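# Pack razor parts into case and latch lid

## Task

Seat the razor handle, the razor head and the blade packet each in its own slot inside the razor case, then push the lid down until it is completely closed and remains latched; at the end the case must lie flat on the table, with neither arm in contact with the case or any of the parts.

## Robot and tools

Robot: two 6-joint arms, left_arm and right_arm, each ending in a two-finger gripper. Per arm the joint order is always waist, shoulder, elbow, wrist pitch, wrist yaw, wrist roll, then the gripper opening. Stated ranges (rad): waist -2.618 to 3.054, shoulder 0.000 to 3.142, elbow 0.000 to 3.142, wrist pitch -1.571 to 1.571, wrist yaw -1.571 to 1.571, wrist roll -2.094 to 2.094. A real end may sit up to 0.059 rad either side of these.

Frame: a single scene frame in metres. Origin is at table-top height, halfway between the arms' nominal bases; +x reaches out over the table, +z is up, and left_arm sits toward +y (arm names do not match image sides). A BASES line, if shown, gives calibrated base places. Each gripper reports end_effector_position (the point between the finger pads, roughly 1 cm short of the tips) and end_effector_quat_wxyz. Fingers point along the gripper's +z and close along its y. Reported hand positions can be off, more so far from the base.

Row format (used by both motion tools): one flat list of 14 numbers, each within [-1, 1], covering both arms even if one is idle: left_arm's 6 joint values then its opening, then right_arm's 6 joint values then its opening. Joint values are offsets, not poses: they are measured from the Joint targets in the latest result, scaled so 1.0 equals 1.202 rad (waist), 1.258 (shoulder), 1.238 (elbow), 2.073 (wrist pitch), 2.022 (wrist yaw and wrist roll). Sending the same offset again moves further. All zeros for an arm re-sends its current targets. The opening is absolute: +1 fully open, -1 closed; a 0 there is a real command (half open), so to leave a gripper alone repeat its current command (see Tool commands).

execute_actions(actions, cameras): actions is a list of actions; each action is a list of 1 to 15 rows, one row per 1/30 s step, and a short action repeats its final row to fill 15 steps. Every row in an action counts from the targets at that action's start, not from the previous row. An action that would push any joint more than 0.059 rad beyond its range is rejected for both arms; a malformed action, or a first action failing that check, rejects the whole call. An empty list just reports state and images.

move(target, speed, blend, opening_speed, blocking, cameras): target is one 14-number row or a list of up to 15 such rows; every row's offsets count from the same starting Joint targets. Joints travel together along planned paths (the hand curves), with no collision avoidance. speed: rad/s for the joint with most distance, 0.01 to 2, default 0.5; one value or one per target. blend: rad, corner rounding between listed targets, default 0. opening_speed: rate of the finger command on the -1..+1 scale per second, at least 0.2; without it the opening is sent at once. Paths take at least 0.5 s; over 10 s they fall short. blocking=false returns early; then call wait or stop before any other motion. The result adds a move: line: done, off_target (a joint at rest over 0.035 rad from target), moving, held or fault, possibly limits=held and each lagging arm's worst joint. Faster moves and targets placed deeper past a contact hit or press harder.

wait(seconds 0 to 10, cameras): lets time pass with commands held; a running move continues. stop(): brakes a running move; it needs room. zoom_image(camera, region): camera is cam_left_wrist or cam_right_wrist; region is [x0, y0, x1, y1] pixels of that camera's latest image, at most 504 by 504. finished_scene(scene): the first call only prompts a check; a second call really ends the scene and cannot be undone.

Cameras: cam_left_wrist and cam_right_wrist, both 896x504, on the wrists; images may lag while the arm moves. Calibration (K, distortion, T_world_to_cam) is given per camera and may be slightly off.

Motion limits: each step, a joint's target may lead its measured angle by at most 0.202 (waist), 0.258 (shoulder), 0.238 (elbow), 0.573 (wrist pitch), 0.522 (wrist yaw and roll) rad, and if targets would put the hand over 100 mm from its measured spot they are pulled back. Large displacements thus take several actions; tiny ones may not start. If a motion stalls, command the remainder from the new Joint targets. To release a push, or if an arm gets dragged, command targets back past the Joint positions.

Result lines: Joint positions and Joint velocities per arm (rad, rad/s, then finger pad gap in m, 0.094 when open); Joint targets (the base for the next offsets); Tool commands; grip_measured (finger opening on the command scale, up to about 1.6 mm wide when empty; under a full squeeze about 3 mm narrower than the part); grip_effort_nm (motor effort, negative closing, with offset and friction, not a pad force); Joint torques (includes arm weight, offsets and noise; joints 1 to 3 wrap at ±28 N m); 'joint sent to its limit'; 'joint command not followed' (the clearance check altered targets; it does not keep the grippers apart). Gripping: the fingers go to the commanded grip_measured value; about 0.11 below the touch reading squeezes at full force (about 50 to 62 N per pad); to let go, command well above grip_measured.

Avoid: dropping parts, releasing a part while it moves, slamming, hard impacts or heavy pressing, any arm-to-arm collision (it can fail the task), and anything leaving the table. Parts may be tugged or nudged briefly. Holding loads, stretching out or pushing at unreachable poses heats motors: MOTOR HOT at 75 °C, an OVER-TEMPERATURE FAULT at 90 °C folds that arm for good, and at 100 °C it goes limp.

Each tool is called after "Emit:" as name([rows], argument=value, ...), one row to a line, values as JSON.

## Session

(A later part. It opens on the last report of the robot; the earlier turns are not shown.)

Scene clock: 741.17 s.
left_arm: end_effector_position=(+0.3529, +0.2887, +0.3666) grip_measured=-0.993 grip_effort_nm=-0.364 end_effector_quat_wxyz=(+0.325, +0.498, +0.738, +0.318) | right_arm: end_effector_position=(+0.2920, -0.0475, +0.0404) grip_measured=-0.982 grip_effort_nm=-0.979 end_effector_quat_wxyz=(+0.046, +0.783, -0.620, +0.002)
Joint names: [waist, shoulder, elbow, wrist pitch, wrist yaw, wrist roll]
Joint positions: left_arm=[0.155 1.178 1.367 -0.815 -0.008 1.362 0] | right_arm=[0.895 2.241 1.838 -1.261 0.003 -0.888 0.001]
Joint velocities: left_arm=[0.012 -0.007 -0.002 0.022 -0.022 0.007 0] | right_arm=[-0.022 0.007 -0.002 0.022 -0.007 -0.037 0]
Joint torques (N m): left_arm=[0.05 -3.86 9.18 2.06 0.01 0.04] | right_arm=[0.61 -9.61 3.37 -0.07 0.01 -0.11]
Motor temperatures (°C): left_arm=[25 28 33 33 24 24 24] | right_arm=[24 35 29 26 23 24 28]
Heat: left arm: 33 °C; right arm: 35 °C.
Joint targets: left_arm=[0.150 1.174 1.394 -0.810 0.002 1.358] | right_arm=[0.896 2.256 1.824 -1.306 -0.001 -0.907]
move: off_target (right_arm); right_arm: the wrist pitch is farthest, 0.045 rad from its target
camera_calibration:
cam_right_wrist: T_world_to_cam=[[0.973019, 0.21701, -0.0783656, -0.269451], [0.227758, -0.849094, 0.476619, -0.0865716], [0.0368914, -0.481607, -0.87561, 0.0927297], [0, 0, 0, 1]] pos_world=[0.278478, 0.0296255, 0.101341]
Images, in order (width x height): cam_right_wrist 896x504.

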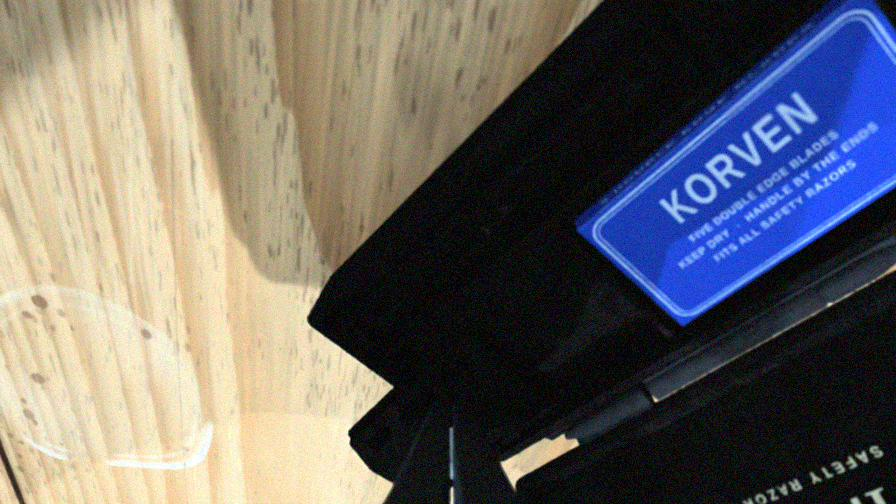

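Emit:
move([
  [0,0,0,0,0,0,-1,0,-0.05,0,0.04,0,0,-1],
  [0,0,0,0,0,0,-1,0.006,-0.036,-0.016,0.105,0,0.008,-1],
], speed=0.25, cameras=["cam_right_wrist"])

Scene clock: 756.90 s.
left_arm: end_effector_position=(+0.3529, +0.2887, +0.3666) grip_measured=-0.993 grip_effort_nm=-0.354 end_effector_quat_wxyz=(+0.325, +0.498, +0.738, +0.318) | right_arm: end_effector_position=(+0.3034, -0.0315, +0.0359) grip_measured=-0.982 grip_effort_nm=-0.960 end_effector_quat_wxyz=(+0.003, +0.785, -0.620, +0.002)
Joint names: [waist, shoulder, elbow, wrist pitch, wrist yaw, wrist roll]
Joint positions: left_arm=[0.155 1.178 1.367 -0.815 -0.008 1.362 0] | right_arm=[0.896 2.237 1.817 -1.158 0.003 -0.89 0.001]
Joint velocities: left_arm=[-0.012 -0.007 -0.002 -0.037 0.022 -0.022 0] | right_arm=[0.002 -0.007 0.007 0.007 -0.007 -0.007 0]
Joint torques (N m): left_arm=[0.13 -3.84 9.22 2.04 -0.01 0.04] | right_arm=[0.55 -12.82 3.55 1.09 0 0.03]
Motor temperatures (°C): left_arm=[25 28 33 33 24 24 24] | right_arm=[24 36 28 26 23 24 28]
Heat: left arm: 33 °C; right arm: 36 °C.
Joint targets: left_arm=[0.150 1.174 1.394 -0.810 0.002 1.358] | right_arm=[0.904 2.211 1.804 -1.088 -0.001 -0.891]
move: off_target (right_arm); right_arm: the wrist pitch is farthest, 0.069 rad from its target
camera_calibration:
cam_right_wrist: T_world_to_cam=[[0.97472, 0.223088, -0.0123478, -0.287133], [0.206681, -0.879284, 0.429118, -0.0663342], [0.0848738, -0.420822, -0.903164, 0.0843782], [0, 0, 0, 1]] pos_world=[0.286423, 0.0412376, 0.101127]
Images, in order (width x height): cam_right_wrist 896x504.

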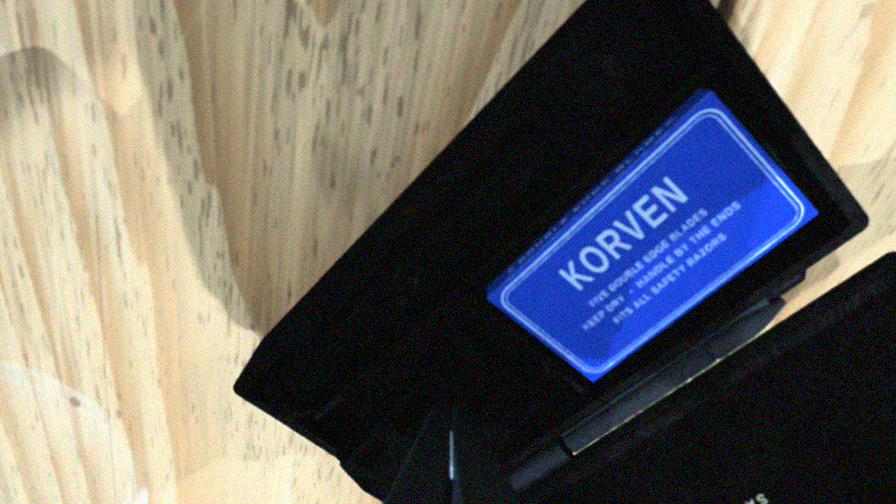

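Emit:
zoom_image(camera="cam_right_wrist", region=[220, 284, 620, 504])

Scaled by 1.260 from the camera's 896x504 image, which has a finer 1280x720 frame.

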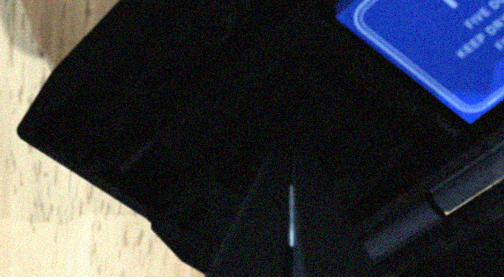

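Emit:
move(target=[0,0,0,0,0,0,-1,0,0.0085,-0.014,0.012,0,0,-1], speed=0.2, cameras=["cam_right_wrist"])

Scene clock: 766.93 s.
left_arm: end_effector_position=(+0.3529, +0.2887, +0.3666) grip_measured=-0.993 grip_effort_nm=-0.364 end_effector_quat_wxyz=(+0.325, +0.498, +0.738, +0.318) | right_arm: end_effector_position=(+0.3035, -0.0315, +0.0340) grip_measured=-0.982 grip_effort_nm=-0.955 end_effector_quat_wxyz=(+0.003, +0.785, -0.620, +0.002)
Joint names: [waist, shoulder, elbow, wrist pitch, wrist yaw, wrist roll]
Joint positions: left_arm=[0.155 1.178 1.367 -0.815 -0.008 1.362 0] | right_arm=[0.896 2.237 1.809 -1.149 0.003 -0.89 0.001]
Joint velocities: left_arm=[-0.012 -0.007 0.002 0.007 0.051 0.022 0] | right_arm=[-0.012 0.007 -0.012 -0.022 -0.007 -0.051 0.001]
Joint torques (N m): left_arm=[0.2 -3.93 9.18 2.05 0.03 0.05] | right_arm=[0.55 -11.93 2.78 1.24 -0.01 0.03]
Motor temperatures (°C): left_arm=[25 28 33 33 24 24 24] | right_arm=[24 38 28 26 23 24 28]
Heat: left arm: 33 °C; right arm: 38 °C.
Joint targets: left_arm=[0.150 1.174 1.394 -0.810 0.002 1.358] | right_arm=[0.904 2.221 1.787 -1.063 -0.001 -0.891]
move: off_target (right_arm); right_arm: the wrist pitch is farthest, 0.086 rad from its target
camera_calibration:
cam_right_wrist: T_world_to_cam=[[0.974731, 0.223102, -0.0111649, -0.287222], [0.20628, -0.879806, 0.428241, -0.0653654], [0.0857186, -0.419723, -0.903596, 0.0824588], [0, 0, 0, 1]] pos_world=[0.286379, 0.0411809, 0.0992947]
Images, in order (width x height): cam_right_wrist 896x504.

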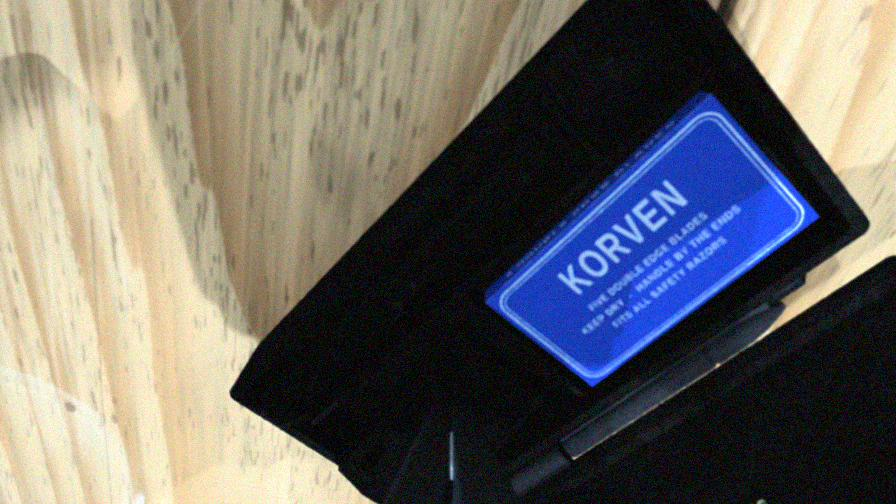

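Emit:
move(target=[0,0,0,0,0,0,-1,0,0.01,-0.008,0,0,0,-1], speed=0.2, cameras=["cam_right_wrist"])

Scene clock: 772.63 s.
left_arm: end_effector_position=(+0.3529, +0.2887, +0.3666) grip_measured=-0.993 grip_effort_nm=-0.354 end_effector_quat_wxyz=(+0.325, +0.498, +0.738, +0.318) | right_arm: end_effector_position=(+0.3034, -0.0316, +0.0335) grip_measured=-0.982 grip_effort_nm=-0.955 end_effector_quat_wxyz=(+0.002, +0.785, -0.620, +0.002)
Joint names: [waist, shoulder, elbow, wrist pitch, wrist yaw, wrist roll]
Joint positions: left_arm=[0.155 1.178 1.367 -0.815 -0.008 1.362 0] | right_arm=[0.896 2.235 1.805 -1.144 0.003 -0.89 0.001]
Joint velocities: left_arm=[0.007 0.007 -0.012 -0.022 -0.007 0.007 0] | right_arm=[-0.027 -0.007 0.002 -0.081 0.066 -0.022 0]
Joint torques (N m): left_arm=[0.06 -3.85 9.14 2.07 0.02 0.08] | right_arm=[0.53 -10.92 2.3 1.2 0 0.01]
Motor temperatures (°C): left_arm=[25 27 33 33 24 24 24] | right_arm=[24 38 28 27 23 24 28]
Heat: left arm: 33 °C; right arm: 38 °C.
Joint targets: left_arm=[0.150 1.174 1.394 -0.810 0.002 1.358] | right_arm=[0.904 2.234 1.777 -1.063 -0.001 -0.891]
move: off_target (right_arm); right_arm: the wrist pitch is farthest, 0.081 rad from its target
camera_calibration:
cam_right_wrist: T_world_to_cam=[[0.974741, 0.223115, -0.00998206, -0.287206], [0.20588, -0.880326, 0.427364, -0.0650588], [0.0865639, -0.418624, -0.904025, 0.0817654], [0, 0, 0, 1]] pos_world=[0.286268, 0.0410361, 0.0988548]
Images, in order (width x height): cam_right_wrist 896x504.

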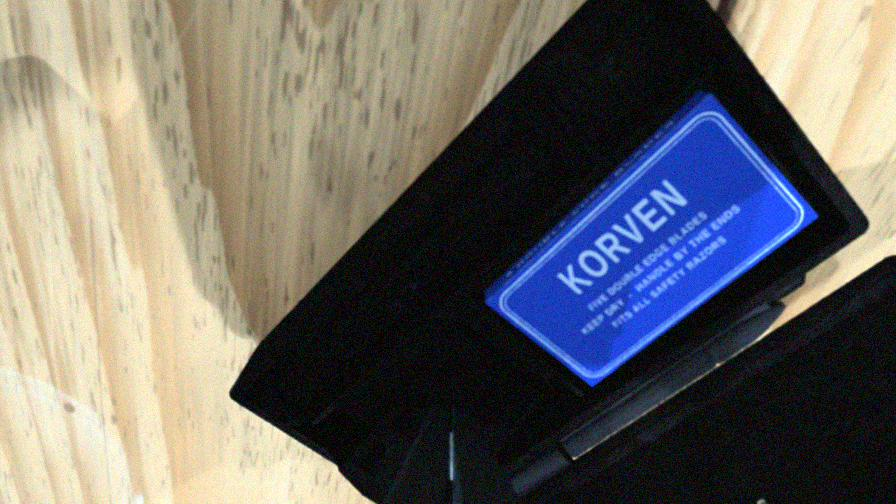

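Emit:
move([
  [0,0,0,0,0,0,-1,0.004,0.015,-0.008,0,0,0,-1],
  [0,0,0,0,0,0,-1,-0.004,0.022,-0.014,0,0,0,-1],
  [0,0,0,0,0,0,-1,0,0.025,-0.016,-0.01,0,0,-1],
], speed=0.1, cameras=["cam_right_wrist"])

Scene clock: 779.47 s.
left_arm: end_effector_position=(+0.3529, +0.2887, +0.3666) grip_measured=-0.993 grip_effort_nm=-0.354 end_effector_quat_wxyz=(+0.325, +0.498, +0.738, +0.318) | right_arm: end_effector_position=(+0.3029, -0.0322, +0.0329) grip_measured=-0.982 grip_effort_nm=-0.955 end_effector_quat_wxyz=(+0.002, +0.785, -0.620, +0.002)
Joint names: [waist, shoulder, elbow, wrist pitch, wrist yaw, wrist roll]
Joint positions: left_arm=[0.155 1.178 1.367 -0.815 -0.008 1.362 0] | right_arm=[0.896 2.232 1.797 -1.139 0.003 -0.89 0.001]
Joint velocities: left_arm=[-0.002 -0.002 0.002 0.022 0.022 -0.066 -0.001] | right_arm=[-0.002 -0.007 -0.007 0.081 -0.022 0.051 0.002]
Joint torques (N m): left_arm=[0.14 -3.9 9.14 2.04 0.02 0.05] | right_arm=[0.23 -8.36 1.22 0.96 -0.01 0.03]
Motor temperatures (°C): left_arm=[25 27 33 33 24 24 24] | right_arm=[24 37 28 27 23 24 28]
Heat: left arm: 33 °C; right arm: 37 °C.
Joint targets: left_arm=[0.150 1.174 1.394 -0.810 0.002 1.358] | right_arm=[0.904 2.265 1.757 -1.084 -0.001 -0.891]
move: off_target (right_arm); right_arm: the wrist pitch is farthest, 0.056 rad from its target
camera_calibration:
cam_right_wrist: T_world_to_cam=[[0.974741, 0.223115, -0.00998206, -0.286549], [0.20588, -0.880326, 0.427364, -0.0652774], [0.0865639, -0.418624, -0.904025, 0.0809459], [0, 0, 0, 1]] pos_world=[0.285743, 0.0403539, 0.0982139]
Images, in order (width x height): cam_right_wrist 896x504.

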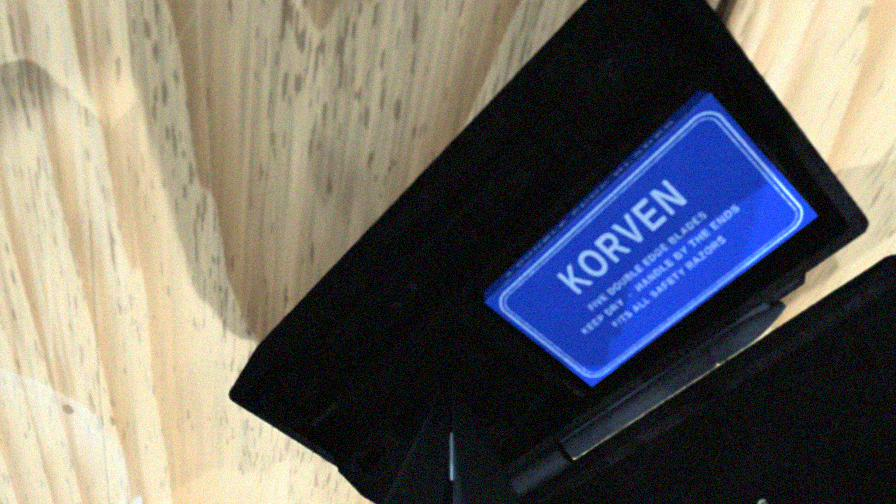

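Emit:
move(target=[0,0,0,0,0,0,-1,0,-0.015,0.01,0,0,0,-0.78], speed=0.2, opening_speed=0.3, cameras=[])

Emit:
move(target=[0,0,0,0,0,0,-1,0,0,0,0,0,0,-0.55], opening_speed=0.4, cameras=[])

Emit:
move(target=[0,0,0,0,0,0,-1,0,-0.18,0.1,-0.17,0,0,-0.55], speed=0.3, cameras=["cam_right_wrist"])

Scene clock: 788.70 s.
left_arm: end_effector_position=(+0.3529, +0.2887, +0.3666) grip_measured=-0.993 grip_effort_nm=-0.354 end_effector_quat_wxyz=(+0.325, +0.498, +0.738, +0.318) | right_arm: end_effector_position=(+0.3048, -0.0312, +0.0315) grip_measured=-0.782 grip_effort_nm=0.125 end_effector_quat_wxyz=(-0.002, +0.784, -0.620, +0.002)
Joint names: [waist, shoulder, elbow, wrist pitch, wrist yaw, wrist roll]
Joint positions: left_arm=[0.155 1.178 1.367 -0.815 -0.008 1.362 0] | right_arm=[0.895 2.234 1.794 -1.127 0.005 -0.89 0.01]
Joint velocities: left_arm=[-0.007 -0.007 -0.002 -0.007 0.022 -0.051 0] | right_arm=[0.022 -0.017 -0.012 0.037 -0.051 -0.037 -0.001]
Joint torques (N m): left_arm=[0.09 -3.86 9.11 2.04 0.01 0.06] | right_arm=[0.21 -9.81 2.56 0.87 -0.01 0.03]
Motor temperatures (°C): left_arm=[25 27 33 34 24 24 24] | right_arm=[24 35 28 26 23 24 28]
Heat: left arm: 34 °C; right arm: 35 °C.
Joint targets: left_arm=[0.150 1.174 1.394 -0.810 0.002 1.358] | right_arm=[0.904 2.247 1.769 -1.084 -0.001 -0.891]
move: off_target (right_arm); right_arm: the wrist pitch is farthest, 0.043 rad from its target
No camera images: "cameras" was empty.

Scene clock: 789.50 s.
left_arm: end_effector_position=(+0.3529, +0.2887, +0.3666) grip_measured=-0.993 grip_effort_nm=-0.359 end_effector_quat_wxyz=(+0.325, +0.498, +0.738, +0.318) | right_arm: end_effector_position=(+0.3094, -0.0298, +0.0322) grip_measured=-0.552 grip_effort_nm=0.129 end_effector_quat_wxyz=(-0.010, +0.788, -0.615, +0.010)
Joint names: [waist, shoulder, elbow, wrist pitch, wrist yaw, wrist roll]
Joint positions: left_arm=[0.155 1.178 1.367 -0.815 -0.008 1.362 0] | right_arm=[0.895 2.232 1.794 -1.112 0.02 -0.902 0.021]
Joint velocities: left_arm=[-0.012 0.002 -0.007 -0.022 0.022 -0.051 0.001] | right_arm=[-0.002 -0.007 0.012 0.007 0.037 0.007 -0.001]
Joint torques (N m): left_arm=[0.08 -3.93 9.25 2.06 0.01 0.08] | right_arm=[0.24 -9.83 2.59 0.73 -0.18 0.02]
Motor temperatures (°C): left_arm=[25 27 33 34 24 24 24] | right_arm=[24 35 28 26 23 24 28]
Heat: left arm: 34 °C; right arm: 35 °C.
Joint targets: left_arm=[0.150 1.174 1.394 -0.810 0.002 1.358] | right_arm=[0.904 2.247 1.769 -1.084 -0.001 -0.891]
move: done
No camera images: "cameras" was empty.

Scene clock: 791.37 s.
left_arm: end_effector_position=(+0.3529, +0.2887, +0.3666) grip_measured=-0.993 grip_effort_nm=-0.359 end_effector_quat_wxyz=(+0.325, +0.498, +0.738, +0.318) | right_arm: end_effector_position=(+0.2782, -0.0694, +0.1120) grip_measured=-0.552 grip_effort_nm=0.115 end_effector_quat_wxyz=(+0.028, +0.788, -0.616, +0.009)
Joint names: [waist, shoulder, elbow, wrist pitch, wrist yaw, wrist roll]
Joint positions: left_arm=[0.155 1.178 1.367 -0.815 -0.008 1.362 0] | right_arm=[0.895 2.068 1.852 -1.411 0.017 -0.901 0.021]
Joint velocities: left_arm=[-0.007 0.002 -0.002 0.022 0.007 -0.007 0] | right_arm=[-0.022 -0.002 0.002 -0.037 -0.007 -0.037 0]
Joint torques (N m): left_arm=[0.16 -3.79 9.1 2.03 0.01 0.07] | right_arm=[0.24 -13.46 8.54 0.04 -0.16 0.01]
Motor temperatures (°C): left_arm=[25 27 33 34 24 24 24] | right_arm=[24 36 28 26 23 24 28]
Heat: left arm: 34 °C; right arm: 36 °C.
Joint targets: left_arm=[0.150 1.174 1.394 -0.810 0.002 1.358] | right_arm=[0.904 2.020 1.893 -1.437 -0.001 -0.891]
move: off_target (right_arm); right_arm: the shoulder is farthest, 0.047 rad from its target
camera_calibration:
cam_right_wrist: T_world_to_cam=[[0.972007, 0.231185, -0.0419141, -0.248501], [0.223705, -0.856089, 0.465905, -0.134282], [0.0718281, -0.462239, -0.883841, 0.137898], [0, 0, 0, 1]] pos_world=[0.261679, 0.00623388, 0.174027]
Images, in order (width x height): cam_right_wrist 896x504.

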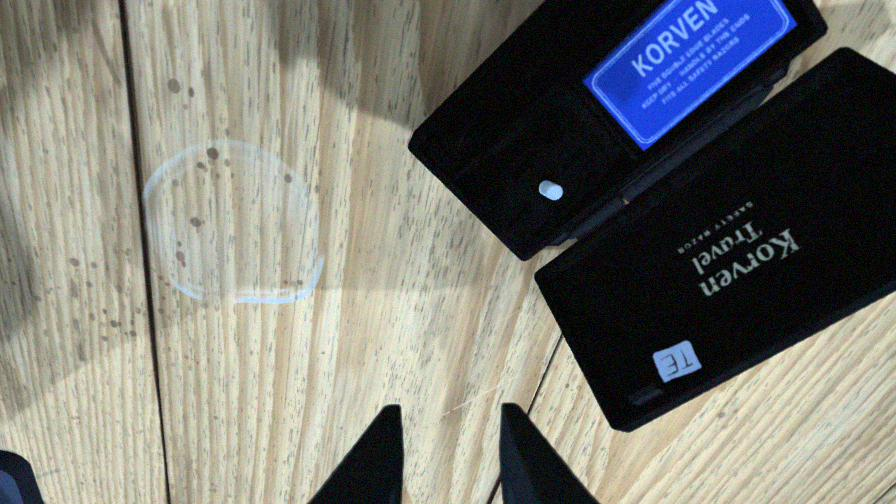

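Emit:
zoom_image(camera="cam_right_wrist", region=[400, 60, 700, 270])

Scaled by 1.680 from the camera's 896x504 image, which has a finer 1280x720 frame.

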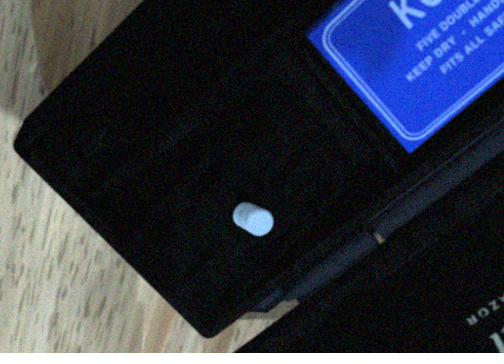

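Emit:
move(target=[0,0,0,0,0,0,-1,-0.02,0.09,0.11,-0.05,0,0,-1], cameras=["cam_right_wrist"])

Emit:
zoom_image(camera="cam_right_wrist", region=[280, 160, 680, 400])

Scene clock: 815.93 s.
left_arm: end_effector_position=(+0.3529, +0.2887, +0.3666) grip_measured=-0.993 grip_effort_nm=-0.364 end_effector_quat_wxyz=(+0.325, +0.498, +0.738, +0.318) | right_arm: end_effector_position=(+0.2809, -0.0658, +0.1226) grip_measured=-0.986 grip_effort_nm=-0.755 end_effector_quat_wxyz=(+0.045, +0.784, -0.619, +0.009)
Joint names: [waist, shoulder, elbow, wrist pitch, wrist yaw, wrist roll]
Joint positions: left_arm=[0.155 1.178 1.367 -0.815 -0.008 1.362 0] | right_arm=[0.895 2.129 1.986 -1.517 0.017 -0.89 0.001]
Joint velocities: left_arm=[0.027 0.012 -0.007 -0.007 0.007 -0.037 0] | right_arm=[-0.017 0.002 -0.007 0.022 -0.007 0.081 0.001]
Joint torques (N m): left_arm=[0.16 -3.77 9.21 2.06 0.04 0.05] | right_arm=[-0.66 -9.33 8.69 0.06 -0.16 0.04]
Motor temperatures (°C): left_arm=[25 27 33 34 24 24 24] | right_arm=[24 41 29 26 23 24 27]
Heat: left arm: 34 °C; right arm: 41 °C.
Joint targets: left_arm=[0.150 1.174 1.394 -0.810 0.002 1.358] | right_arm=[0.880 2.133 2.029 -1.540 -0.001 -0.891]
move: off_target (right_arm); right_arm: the elbow is farthest, 0.043 rad from its target
camera_calibration:
cam_right_wrist: T_world_to_cam=[[0.973332, 0.21929, -0.0673518, -0.249608], [0.224043, -0.845632, 0.484471, -0.138459], [0.0492848, -0.486641, -0.872211, 0.152033], [0, 0, 0, 1]] pos_world=[0.266479, 0.0116371, 0.182872]
Images, in order (width x height): cam_right_wrist 896x504.

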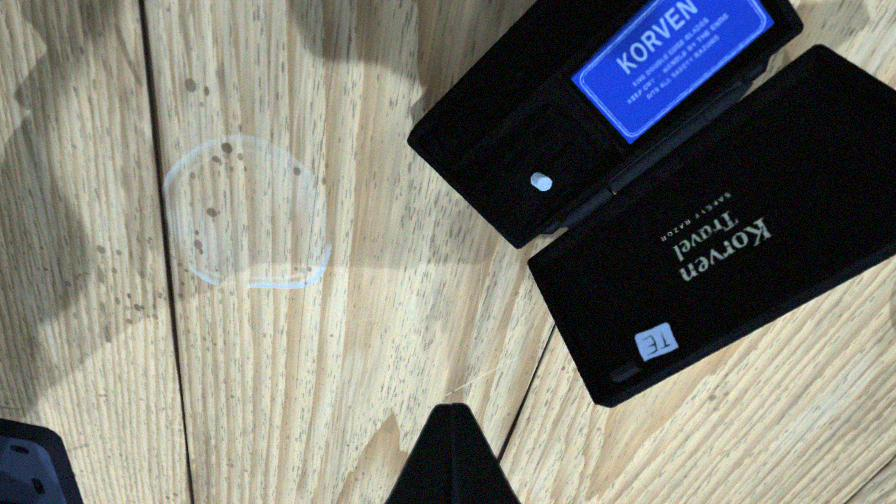

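Scaled by 1.260 from the camera's 896x504 image, which has a finer 1280x720 frame.

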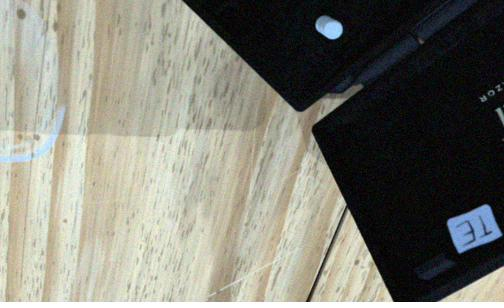

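Emit:
zoom_image(camera="cam_right_wrist", region=[420, 100, 640, 260])

Scaled by 2.291 from the camera's 896x504 image, which has a finer 1280x720 frame.

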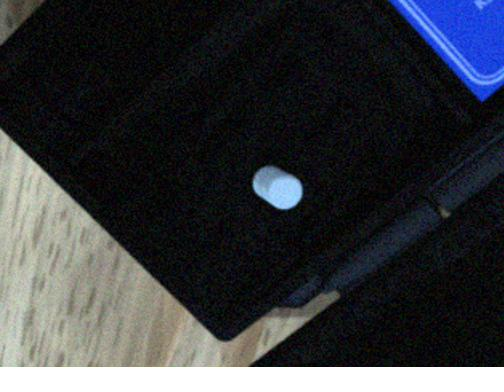

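Emit:
move(target=[0,0,0,0,0,0,-1,0.0108,0.0326,-0.1187,0.1447,0,0,-0.55], cameras=["cam_right_wrist"])

Scene clock: 860.97 s.
left_arm: end_effector_position=(+0.3529, +0.2887, +0.3666) grip_measured=-0.993 grip_effort_nm=-0.359 end_effector_quat_wxyz=(+0.325, +0.498, +0.738, +0.318) | right_arm: end_effector_position=(+0.3023, -0.0382, +0.0812) grip_measured=-0.552 grip_effort_nm=0.115 end_effector_quat_wxyz=(-0.005, +0.784, -0.620, +0.008)
Joint names: [waist, shoulder, elbow, wrist pitch, wrist yaw, wrist roll]
Joint positions: left_arm=[0.155 1.178 1.367 -0.815 -0.008 1.362 0] | right_arm=[0.895 2.171 1.891 -1.281 0.017 -0.89 0.021]
Joint velocities: left_arm=[0.007 0.002 -0.012 0.022 -0.007 0.051 -0.001] | right_arm=[-0.007 -0.037 -0.017 -0.066 0.007 -0.051 0]
Joint torques (N m): left_arm=[0.2 -3.86 9.16 2.04 0.04 0.05] | right_arm=[0.46 -10.29 4.11 0.82 -0.16 0.02]
Motor temperatures (°C): left_arm=[25 27 33 35 24 24 24] | right_arm=[24 38 30 25 23 24 27]
Heat: left arm: 35 °C; right arm: 38 °C.
Joint targets: left_arm=[0.150 1.174 1.394 -0.810 0.002 1.358] | right_arm=[0.893 2.174 1.882 -1.240 -0.001 -0.891]
move: off_target (right_arm); right_arm: the wrist pitch is farthest, 0.041 rad from its target
camera_calibration:
cam_right_wrist: T_world_to_cam=[[0.975097, 0.221577, 0.00945338, -0.285875], [0.196199, -0.881718, 0.429044, -0.0882891], [0.103402, -0.416505, -0.903234, 0.117164], [0, 0, 0, 1]] pos_world=[0.283963, 0.0342964, 0.146409]
Images, in order (width x height): cam_right_wrist 896x504.

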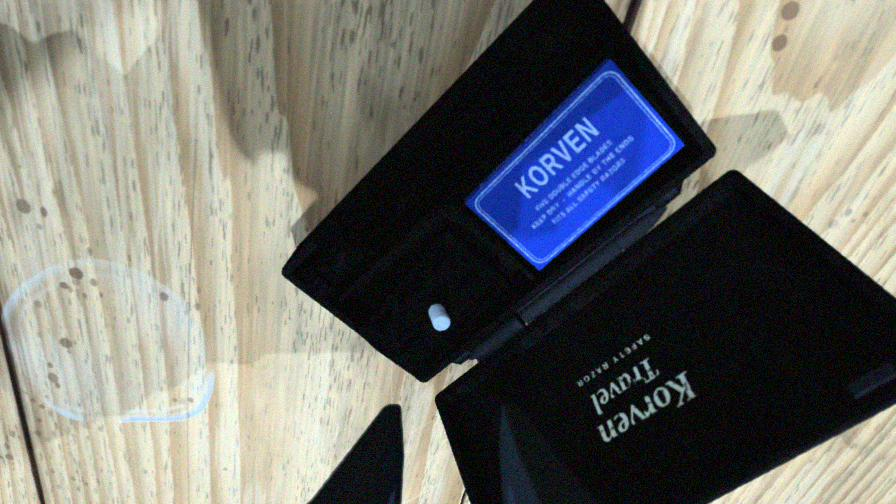

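Emit:
zoom_image(camera="cam_right_wrist", region=[320, 210, 560, 390])

Scaled by 2.100 from the camera's 896x504 image, which has a finer 1280x720 frame.

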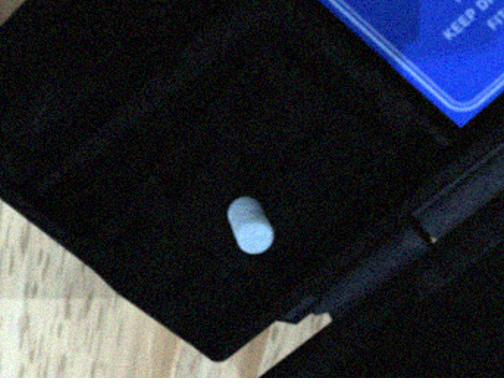

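Emit:
move(target=[0,0,0,0,0,0,-1,0.004,0.048,-0.075,0.075,0,0,-0.55], speed=0.25, cameras=["cam_right_wrist"])

Scene clock: 880.80 s.
left_arm: end_effector_position=(+0.3529, +0.2887, +0.3666) grip_measured=-0.993 grip_effort_nm=-0.354 end_effector_quat_wxyz=(+0.325, +0.498, +0.738, +0.318) | right_arm: end_effector_position=(+0.3073, -0.0312, +0.0352) grip_measured=-0.552 grip_effort_nm=0.115 end_effector_quat_wxyz=(-0.007, +0.784, -0.620, +0.008)
Joint names: [waist, shoulder, elbow, wrist pitch, wrist yaw, wrist roll]
Joint positions: left_arm=[0.155 1.178 1.367 -0.815 -0.008 1.362 0] | right_arm=[0.895 2.228 1.799 -1.129 0.016 -0.89 0.021]
Joint velocities: left_arm=[-0.012 0.002 -0.012 -0.037 0.007 -0.051 0] | right_arm=[0.012 -0.012 -0.002 -0.051 -0.007 -0.007 0]
Joint torques (N m): left_arm=[0.25 -3.97 9.17 2.04 0 0.06] | right_arm=[0.54 -10.29 4.05 0.85 -0.14 0.01]
Motor temperatures (°C): left_arm=[25 27 33 35 24 24 24] | right_arm=[24 36 29 25 23 24 27]
Heat: left arm: 35 °C; right arm: 36 °C.
Joint targets: left_arm=[0.150 1.174 1.394 -0.810 0.002 1.358] | right_arm=[0.897 2.235 1.790 -1.085 -0.001 -0.891]
move: off_target (right_arm); right_arm: the wrist pitch is farthest, 0.044 rad from its target
camera_calibration:
cam_right_wrist: T_world_to_cam=[[0.975086, 0.22156, 0.0108425, -0.291946], [0.195932, -0.883154, 0.426203, -0.0632277], [0.104005, -0.41346, -0.904563, 0.0779068], [0, 0, 0, 1]] pos_world=[0.288958, 0.0410554, 0.100585]
Images, in order (width x height): cam_right_wrist 896x504.

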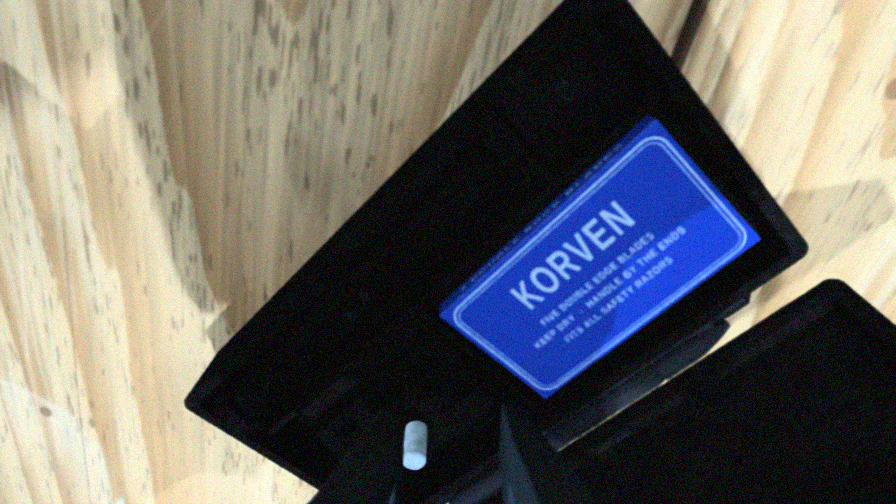

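Emit:
move(target=[0,0,0,0,0,0,-1,0.004,-0.011,-0.019,0.004,0,0,-0.55], speed=0.2, cameras=["cam_right_wrist"])

Scene clock: 889.17 s.
left_arm: end_effector_position=(+0.3529, +0.2887, +0.3666) grip_measured=-0.993 grip_effort_nm=-0.364 end_effector_quat_wxyz=(+0.325, +0.498, +0.738, +0.318) | right_arm: end_effector_position=(+0.3045, -0.0343, +0.0295) grip_measured=-0.552 grip_effort_nm=0.125 end_effector_quat_wxyz=(-0.001, +0.784, -0.620, +0.007)
Joint names: [waist, shoulder, elbow, wrist pitch, wrist yaw, wrist roll]
Joint positions: left_arm=[0.155 1.178 1.367 -0.815 -0.008 1.362 0] | right_arm=[0.895 2.228 1.776 -1.118 0.014 -0.89 0.021]
Joint velocities: left_arm=[-0.007 -0.007 -0.022 -0.066 0.007 0.022 0] | right_arm=[0.002 -0.007 -0.007 -0.037 -0.11 -0.037 -0.001]
Joint torques (N m): left_arm=[0.14 -3.93 9.14 2.04 0.03 0.06] | right_arm=[0.5 -11.23 3.75 0.82 -0.13 0.03]
Motor temperatures (°C): left_arm=[25 27 33 35 24 24 24] | right_arm=[24 35 29 25 23 24 27]
Heat: left arm: 35 °C; right arm: 35 °C.
Joint targets: left_arm=[0.150 1.174 1.394 -0.810 0.002 1.358] | right_arm=[0.902 2.221 1.766 -1.076 -0.001 -0.891]
move: off_target (right_arm); right_arm: the wrist pitch is farthest, 0.041 rad from its target
camera_calibration:
cam_right_wrist: T_world_to_cam=[[0.975133, 0.22162, 0.000402756, -0.288172], [0.199681, -0.879384, 0.432217, -0.0642299], [0.0961422, -0.421388, -0.90177, 0.073763], [0, 0, 0, 1]] pos_world=[0.28674, 0.038465, 0.0943946]
Images, in order (width x height): cam_right_wrist 896x504.

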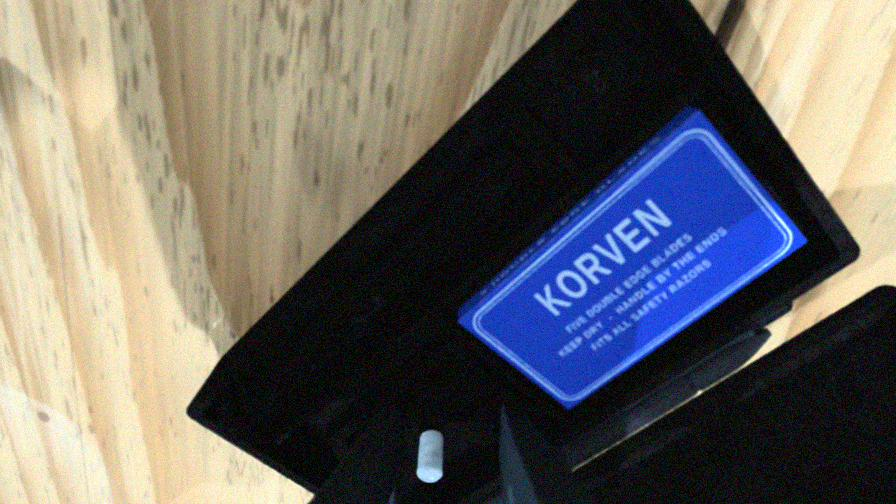

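Emit:
zoom_image(camera="cam_right_wrist", region=[190, 284, 610, 504])

Scaled by 1.200 from the camera's 896x504 image, which has a finer 1280x720 frame.

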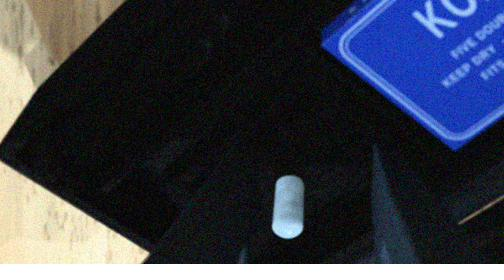

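Emit:
move(target=[0,0,0,0,0,0,-1,0,0,0,0,0,0,-1], opening_speed=0.3, cameras=["cam_right_wrist"])

Emit:
zoom_image(camera="cam_right_wrist", region=[190, 284, 610, 504])

Scene clock: 900.43 s.
left_arm: end_effector_position=(+0.3529, +0.2887, +0.3666) grip_measured=-0.993 grip_effort_nm=-0.359 end_effector_quat_wxyz=(+0.325, +0.498, +0.738, +0.318) | right_arm: end_effector_position=(+0.3045, -0.0339, +0.0295) grip_measured=-0.975 grip_effort_nm=-0.965 end_effector_quat_wxyz=(-0.001, +0.784, -0.620, +0.006)
Joint names: [waist, shoulder, elbow, wrist pitch, wrist yaw, wrist roll]
Joint positions: left_arm=[0.155 1.178 1.367 -0.815 -0.008 1.362 0] | right_arm=[0.895 2.228 1.776 -1.116 0.012 -0.89 0.001]
Joint velocities: left_arm=[0.017 0.007 -0.002 0.066 0.007 0.051 0] | right_arm=[0.007 -0.007 0.002 -0.081 0.007 0.007 -0.001]
Joint torques (N m): left_arm=[0.13 -3.99 9.24 2.04 0.01 0.06] | right_arm=[0.54 -11.28 3.81 0.81 -0.11 0.02]
Motor temperatures (°C): left_arm=[25 27 33 35 24 24 24] | right_arm=[24 35 29 25 23 24 27]
Heat: left arm: 35 °C; right arm: 35 °C.
Joint targets: left_arm=[0.150 1.174 1.394 -0.810 0.002 1.358] | right_arm=[0.902 2.221 1.766 -1.076 -0.001 -0.891]
move: off_target (right_arm); right_arm: the wrist pitch is farthest, 0.040 rad from its target
camera_calibration:
cam_right_wrist: T_world_to_cam=[[0.975133, 0.221622, 0.0006091, -0.288298], [0.199803, -0.880311, 0.430268, -0.0638305], [0.095893, -0.419447, -0.902701, 0.0741252], [0, 0, 0, 1]] pos_world=[0.286774, 0.038794, 0.0945527]
Images, in order (width x height): cam_right_wrist 896x504.

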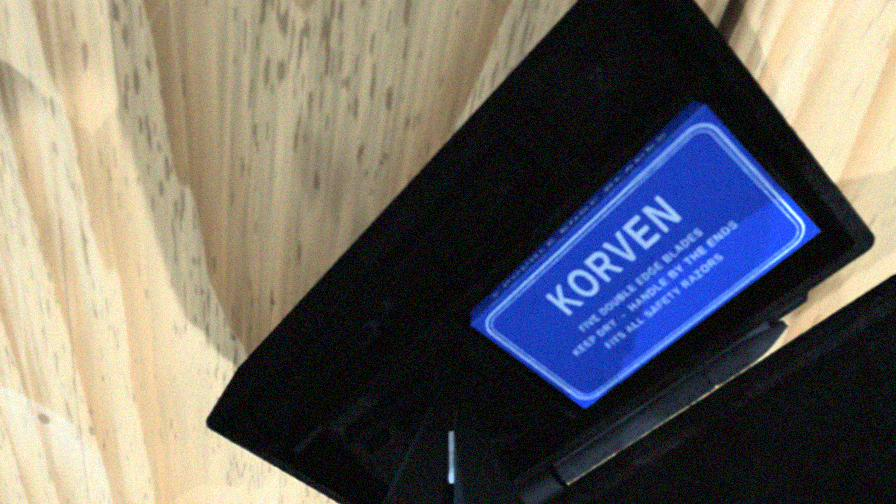

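Scaled by 1.200 from the camera's 896x504 image, which has a finer 1280x720 frame.

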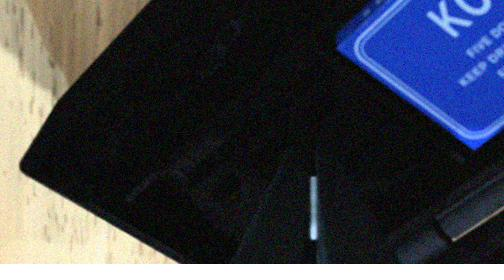

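Emit:
move([
  [0,0,0,0,0,0,-1,0.006,0.022,-0.016,0,0,0,-1],
  [0,0,0,0,0,0,-1,-0.006,0.022,-0.016,0,0,0,-1],
  [0,0,0,0,0,0,-1,0,0.022,-0.016,0,0,0,-1],
], speed=0.1, cameras=[])

Scene clock: 912.03 s.
left_arm: end_effector_position=(+0.3529, +0.2887, +0.3666) grip_measured=-0.993 grip_effort_nm=-0.364 end_effector_quat_wxyz=(+0.325, +0.498, +0.738, +0.318) | right_arm: end_effector_position=(+0.3044, -0.0341, +0.0283) grip_measured=-0.980 grip_effort_nm=-1.023 end_effector_quat_wxyz=(-0.001, +0.784, -0.620, +0.006)
Joint names: [waist, shoulder, elbow, wrist pitch, wrist yaw, wrist roll]
Joint positions: left_arm=[0.155 1.178 1.367 -0.815 -0.008 1.362 0] | right_arm=[0.895 2.228 1.771 -1.112 0.012 -0.89 0.001]
Joint velocities: left_arm=[-0.017 -0.012 0.002 0.022 -0.037 -0.022 -0.001] | right_arm=[-0.012 -0.017 0.002 0.051 -0.037 0.051 0]
Joint torques (N m): left_arm=[0.12 -3.81 9.29 2.04 -0.01 0.05] | right_arm=[0.13 -9.14 2.55 0.78 -0.11 0.02]
Motor temperatures (°C): left_arm=[25 27 33 35 24 24 24] | right_arm=[24 35 29 25 23 24 27]
Heat: left arm: 35 °C; right arm: 35 °C.
Joint targets: left_arm=[0.150 1.174 1.394 -0.810 0.002 1.358] | right_arm=[0.902 2.249 1.746 -1.076 -0.001 -0.891]
move: off_target (right_arm); right_arm: the wrist pitch is farthest, 0.036 rad from its target
No camera images: "cameras" was empty.

Emit:
move(target=[0,0,0,0,0,0,-1,0,-0.01,0.007,0,0,0,-0.6], speed=0.2, opening_speed=0.4, cameras=[])

Emit:
move(target=[0,0,0,0,0,0,-1,0.004,-0.1,0.14,-0.13,0,0,-0.6], speed=0.3, cameras=["cam_right_wrist"])

Emit:
zoom_image(camera="cam_right_wrist", region=[290, 130, 590, 340])

Scene clock: 921.70 s.
left_arm: end_effector_position=(+0.3529, +0.2887, +0.3666) grip_measured=-0.993 grip_effort_nm=-0.359 end_effector_quat_wxyz=(+0.325, +0.498, +0.738, +0.318) | right_arm: end_effector_position=(+0.3030, -0.0326, +0.0279) grip_measured=-0.602 grip_effort_nm=0.120 end_effector_quat_wxyz=(-0.002, +0.786, -0.618, +0.006)
Joint names: [waist, shoulder, elbow, wrist pitch, wrist yaw, wrist roll]
Joint positions: left_arm=[0.155 1.178 1.367 -0.815 -0.008 1.362 0] | right_arm=[0.899 2.228 1.769 -1.109 0.012 -0.89 0.019]
Joint velocities: left_arm=[0.002 0.007 -0.002 0.051 0.022 -0.022 0] | right_arm=[-0.007 0.002 -0.007 0.022 0.022 0.081 -0.001]
Joint torques (N m): left_arm=[0.14 -3.89 9.26 2.06 0.02 0.03] | right_arm=[0.12 -10.09 3.47 0.76 -0.11 0.02]
Motor temperatures (°C): left_arm=[25 27 33 35 24 24 24] | right_arm=[24 35 28 25 23 24 27]
Heat: left arm: 35 °C; right arm: 35 °C.
Joint targets: left_arm=[0.150 1.174 1.394 -0.810 0.002 1.358] | right_arm=[0.902 2.236 1.755 -1.076 -0.001 -0.891]
move: done
No camera images: "cameras" was empty.

Scene clock: 923.30 s.
left_arm: end_effector_position=(+0.3529, +0.2887, +0.3666) grip_measured=-0.993 grip_effort_nm=-0.364 end_effector_quat_wxyz=(+0.325, +0.498, +0.738, +0.318) | right_arm: end_effector_position=(+0.2943, -0.0440, +0.0858) grip_measured=-0.602 grip_effort_nm=0.105 end_effector_quat_wxyz=(+0.009, +0.786, -0.618, +0.006)
Joint names: [waist, shoulder, elbow, wrist pitch, wrist yaw, wrist roll]
Joint positions: left_arm=[0.155 1.178 1.367 -0.815 -0.008 1.362 0] | right_arm=[0.899 2.158 1.889 -1.319 0.012 -0.89 0.019]
Joint velocities: left_arm=[0.017 -0.002 0.007 -0.022 -0.007 -0.007 0] | right_arm=[0.012 -0.012 0.002 0.081 -0.007 -0.022 0]
Joint torques (N m): left_arm=[0.13 -3.92 9.17 2.06 0 0.07] | right_arm=[0.5 -14.17 8.36 0.15 -0.1 0.03]
Motor temperatures (°C): left_arm=[25 27 33 35 24 24 24] | right_arm=[24 36 29 25 23 24 27]
Heat: left arm: 35 °C; right arm: 36 °C.
Joint targets: left_arm=[0.150 1.174 1.394 -0.810 0.002 1.358] | right_arm=[0.907 2.110 1.928 -1.346 -0.001 -0.891]
move: off_target (right_arm); right_arm: the shoulder is farthest, 0.048 rad from its target
camera_calibration:
cam_right_wrist: T_world_to_cam=[[0.974017, 0.225995, -0.0147683, -0.274303], [0.209131, -0.872475, 0.441646, -0.0982923], [0.0869248, -0.433259, -0.897068, 0.123243], [0, 0, 0, 1]] pos_world=[0.277019, 0.0296295, 0.149916]
Images, in order (width x height): cam_right_wrist 896x504.

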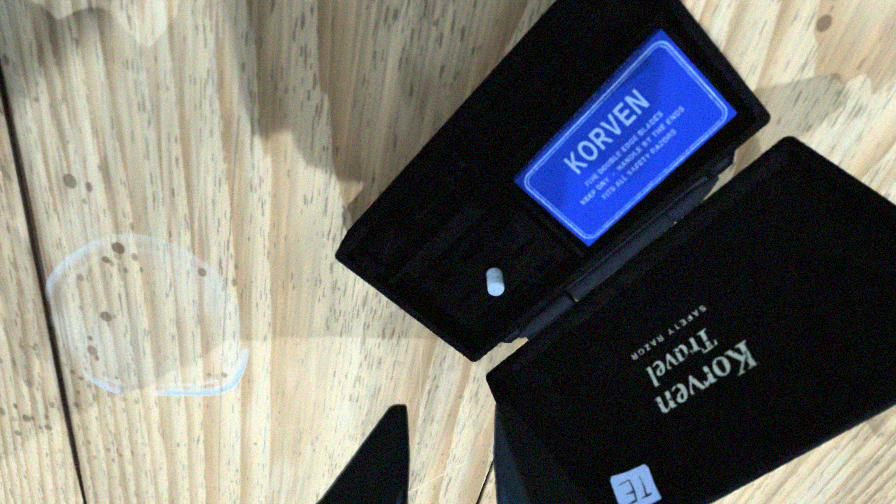

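Scaled by 1.680 from the camera's 896x504 image, which has a finer 1280x720 frame.

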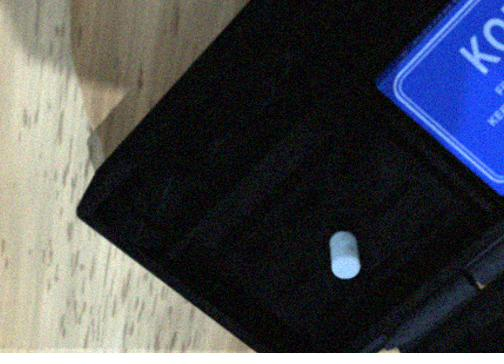

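Emit:
move([
  [0,0,0,0,0,0,-1,0,-0.127,0.058,-0.074,0,0,-1],
  [0,0,0,0,0,0,-1,-0.255,-0.127,0.0,-0.03,0,0.99,-1],
  [0,0,0,0,0,0,-1,-0.255,-0.073,-0.303,0.133,0,1,-1],
], speed=0.6, cameras=["cam_right_wrist"])

Scene clock: 975.40 s.
left_arm: end_effector_position=(+0.3529, +0.2887, +0.3666) grip_measured=-0.993 grip_effort_nm=-0.354 end_effector_quat_wxyz=(+0.325, +0.498, +0.738, +0.318) | right_arm: end_effector_position=(+0.3503, -0.1485, +0.0558) grip_measured=-0.986 grip_effort_nm=-0.745 end_effector_quat_wxyz=(-0.001, +0.242, +0.970, +0.001)
Joint names: [waist, shoulder, elbow, wrist pitch, wrist yaw, wrist roll]
Joint positions: left_arm=[0.155 1.178 1.367 -0.815 -0.008 1.362 0] | right_arm=[0.605 2.02 1.559 -1.109 -0.003 1.113 0.001]
Joint velocities: left_arm=[0.002 -0.002 -0.002 0.007 0.066 -0.022 0] | right_arm=[-0.007 0.002 0.002 -0.125 -0.007 0.007 -0.001]
Joint torques (N m): left_arm=[0.05 -3.88 9.22 2.02 0 0.07] | right_arm=[-0.44 -9.24 4.23 0.8 -0.08 0.08]
Motor temperatures (°C): left_arm=[25 27 34 36 24 24 24] | right_arm=[24 43 31 24 23 24 27]
Heat: left arm: 36 °C; right arm: 43 °C.
Joint targets: left_arm=[0.150 1.174 1.394 -0.810 0.002 1.358] | right_arm=[0.601 2.018 1.553 -1.070 -0.001 1.131]
move: off_target (right_arm); right_arm: the wrist pitch is farthest, 0.038 rad from its target
camera_calibration:
cam_right_wrist: T_world_to_cam=[[-0.478516, -0.878006, -0.0112681, 0.0390532], [-0.797135, 0.428988, 0.424905, 0.358664], [-0.368236, 0.212306, -0.905168, 0.30199], [0, 0, 0, 1]] pos_world=[0.415795, -0.183688, 0.121394]
Images, in order (width x height): cam_right_wrist 896x504.

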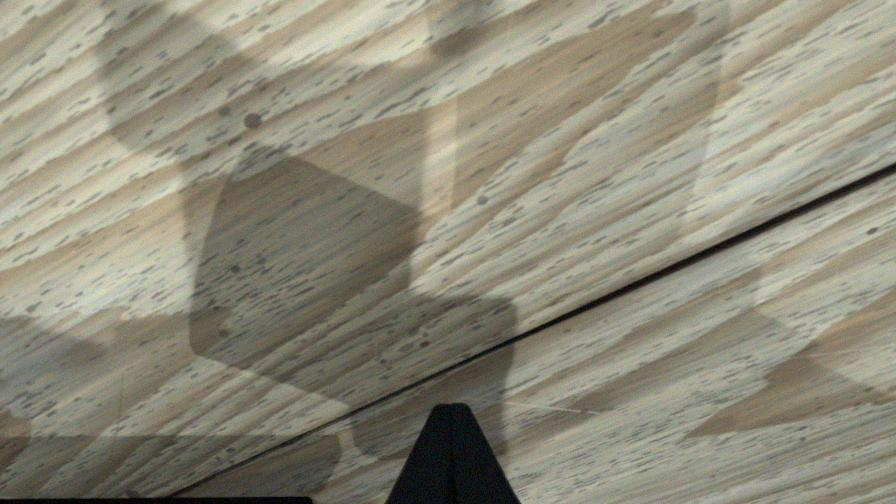

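Emit:
move(target=[0,0,0,0,0,0,-1,-0.03,-0.06,0.1,-0.092,0,0,-1], speed=0.5, cameras=["cam_right_wrist"])

Scene clock: 999.77 s.
left_arm: end_effector_position=(+0.3529, +0.2887, +0.3666) grip_measured=-0.993 grip_effort_nm=-0.354 end_effector_quat_wxyz=(+0.325, +0.498, +0.738, +0.318) | right_arm: end_effector_position=(+0.3540, -0.1652, +0.0874) grip_measured=-0.986 grip_effort_nm=-0.745 end_effector_quat_wxyz=(-0.005, +0.263, +0.965, -0.003)
Joint names: [waist, shoulder, elbow, wrist pitch, wrist yaw, wrist roll]
Joint positions: left_arm=[0.155 1.178 1.367 -0.815 -0.008 1.362 0] | right_arm=[0.562 1.987 1.638 -1.233 -0.004 1.113 0.001]
Joint velocities: left_arm=[0.012 0.007 -0.002 -0.022 0.007 -0.022 0] | right_arm=[-0.027 -0.022 -0.012 0.037 -0.051 -0.081 0]
Joint torques (N m): left_arm=[-0.01 -3.97 9.25 2.08 0.02 0.06] | right_arm=[-0.38 -12.31 8.32 0.12 -0.07 0.08]
Motor temperatures (°C): left_arm=[25 26 34 36 24 24 24] | right_arm=[24 38 29 25 23 24 27]
Heat: left arm: 36 °C; right arm: 38 °C.
Joint targets: left_arm=[0.150 1.174 1.394 -0.810 0.002 1.358] | right_arm=[0.564 1.943 1.677 -1.261 -0.001 1.131]
move: off_target (right_arm); right_arm: the shoulder is farthest, 0.044 rad from its target
camera_calibration:
cam_right_wrist: T_world_to_cam=[[-0.515849, -0.856679, -0.000872518, 0.0422918], [-0.773226, 0.465159, 0.430987, 0.352392], [-0.368812, 0.222999, -0.902358, 0.337259], [0, 0, 0, 1]] pos_world=[0.41868, -0.202896, 0.152489]
Images, in order (width x height): cam_right_wrist 896x504.

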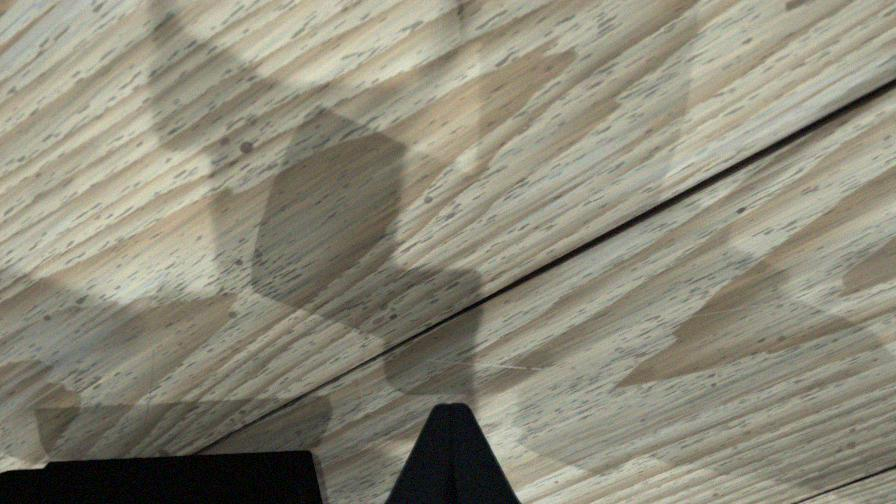

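Emit:
wait(seconds=0.1, cameras=["cam_left_wrist"])

Scene clock: 1019.17 s.
left_arm: end_effector_position=(+0.3529, +0.2887, +0.3666) grip_measured=-0.993 grip_effort_nm=-0.359 end_effector_quat_wxyz=(+0.325, +0.498, +0.738, +0.318) | right_arm: end_effector_position=(+0.3540, -0.1652, +0.0874) grip_measured=-0.986 grip_effort_nm=-0.750 end_effector_quat_wxyz=(-0.005, +0.263, +0.965, -0.003)
Joint names: [waist, shoulder, elbow, wrist pitch, wrist yaw, wrist roll]
Joint positions: left_arm=[0.155 1.178 1.367 -0.815 -0.008 1.362 0] | right_arm=[0.562 1.987 1.638 -1.233 -0.004 1.113 0.001]
Joint velocities: left_arm=[0.002 0.007 -0.002 -0.007 0.037 0.007 0.001] | right_arm=[0.002 -0.007 -0.007 0.051 -0.037 -0.037 0]
Joint torques (N m): left_arm=[0.17 -3.85 9.17 2.04 0.02 0.07] | right_arm=[-0.35 -12.44 8.35 0.12 -0.05 0.08]
Motor temperatures (°C): left_arm=[25 26 34 36 24 24 24] | right_arm=[24 37 30 24 23 24 27]
Heat: left arm: 36 °C; right arm: 37 °C.
Joint targets: left_arm=[0.150 1.174 1.394 -0.810 0.002 1.358] | right_arm=[0.564 1.943 1.677 -1.261 -0.001 1.131]
Tool commands: left_gripper/opening=-1.0 right_gripper/opening=-1.0
wait: 0.10 s; at rest from the start
camera_calibration:
cam_left_wrist: T_world_to_cam=[[-0.55456, -0.272646, -0.786211, 0.563602], [-0.595253, 0.790193, 0.14584, -0.0368011], [0.581495, 0.548871, -0.600503, -0.0519801], [0, 0, 0, 1]] pos_world=[0.320871, 0.211274, 0.417262]
Images, in order (width x height): cam_left_wrist 896x504.

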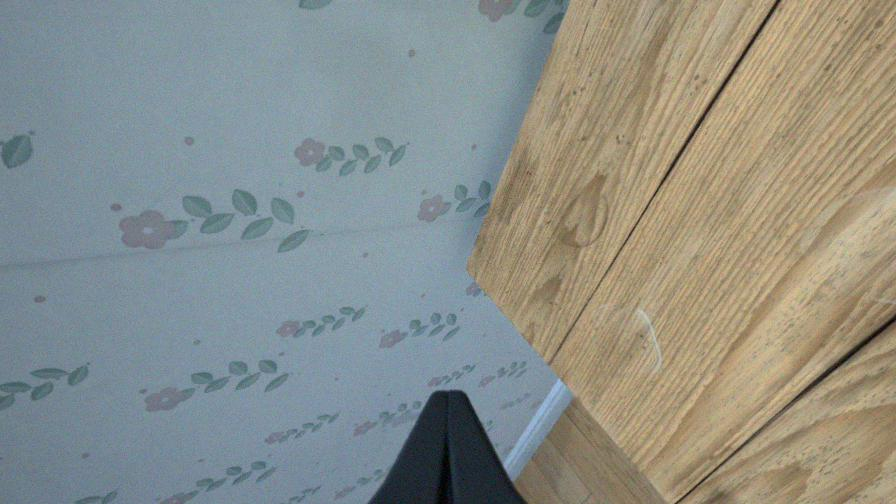

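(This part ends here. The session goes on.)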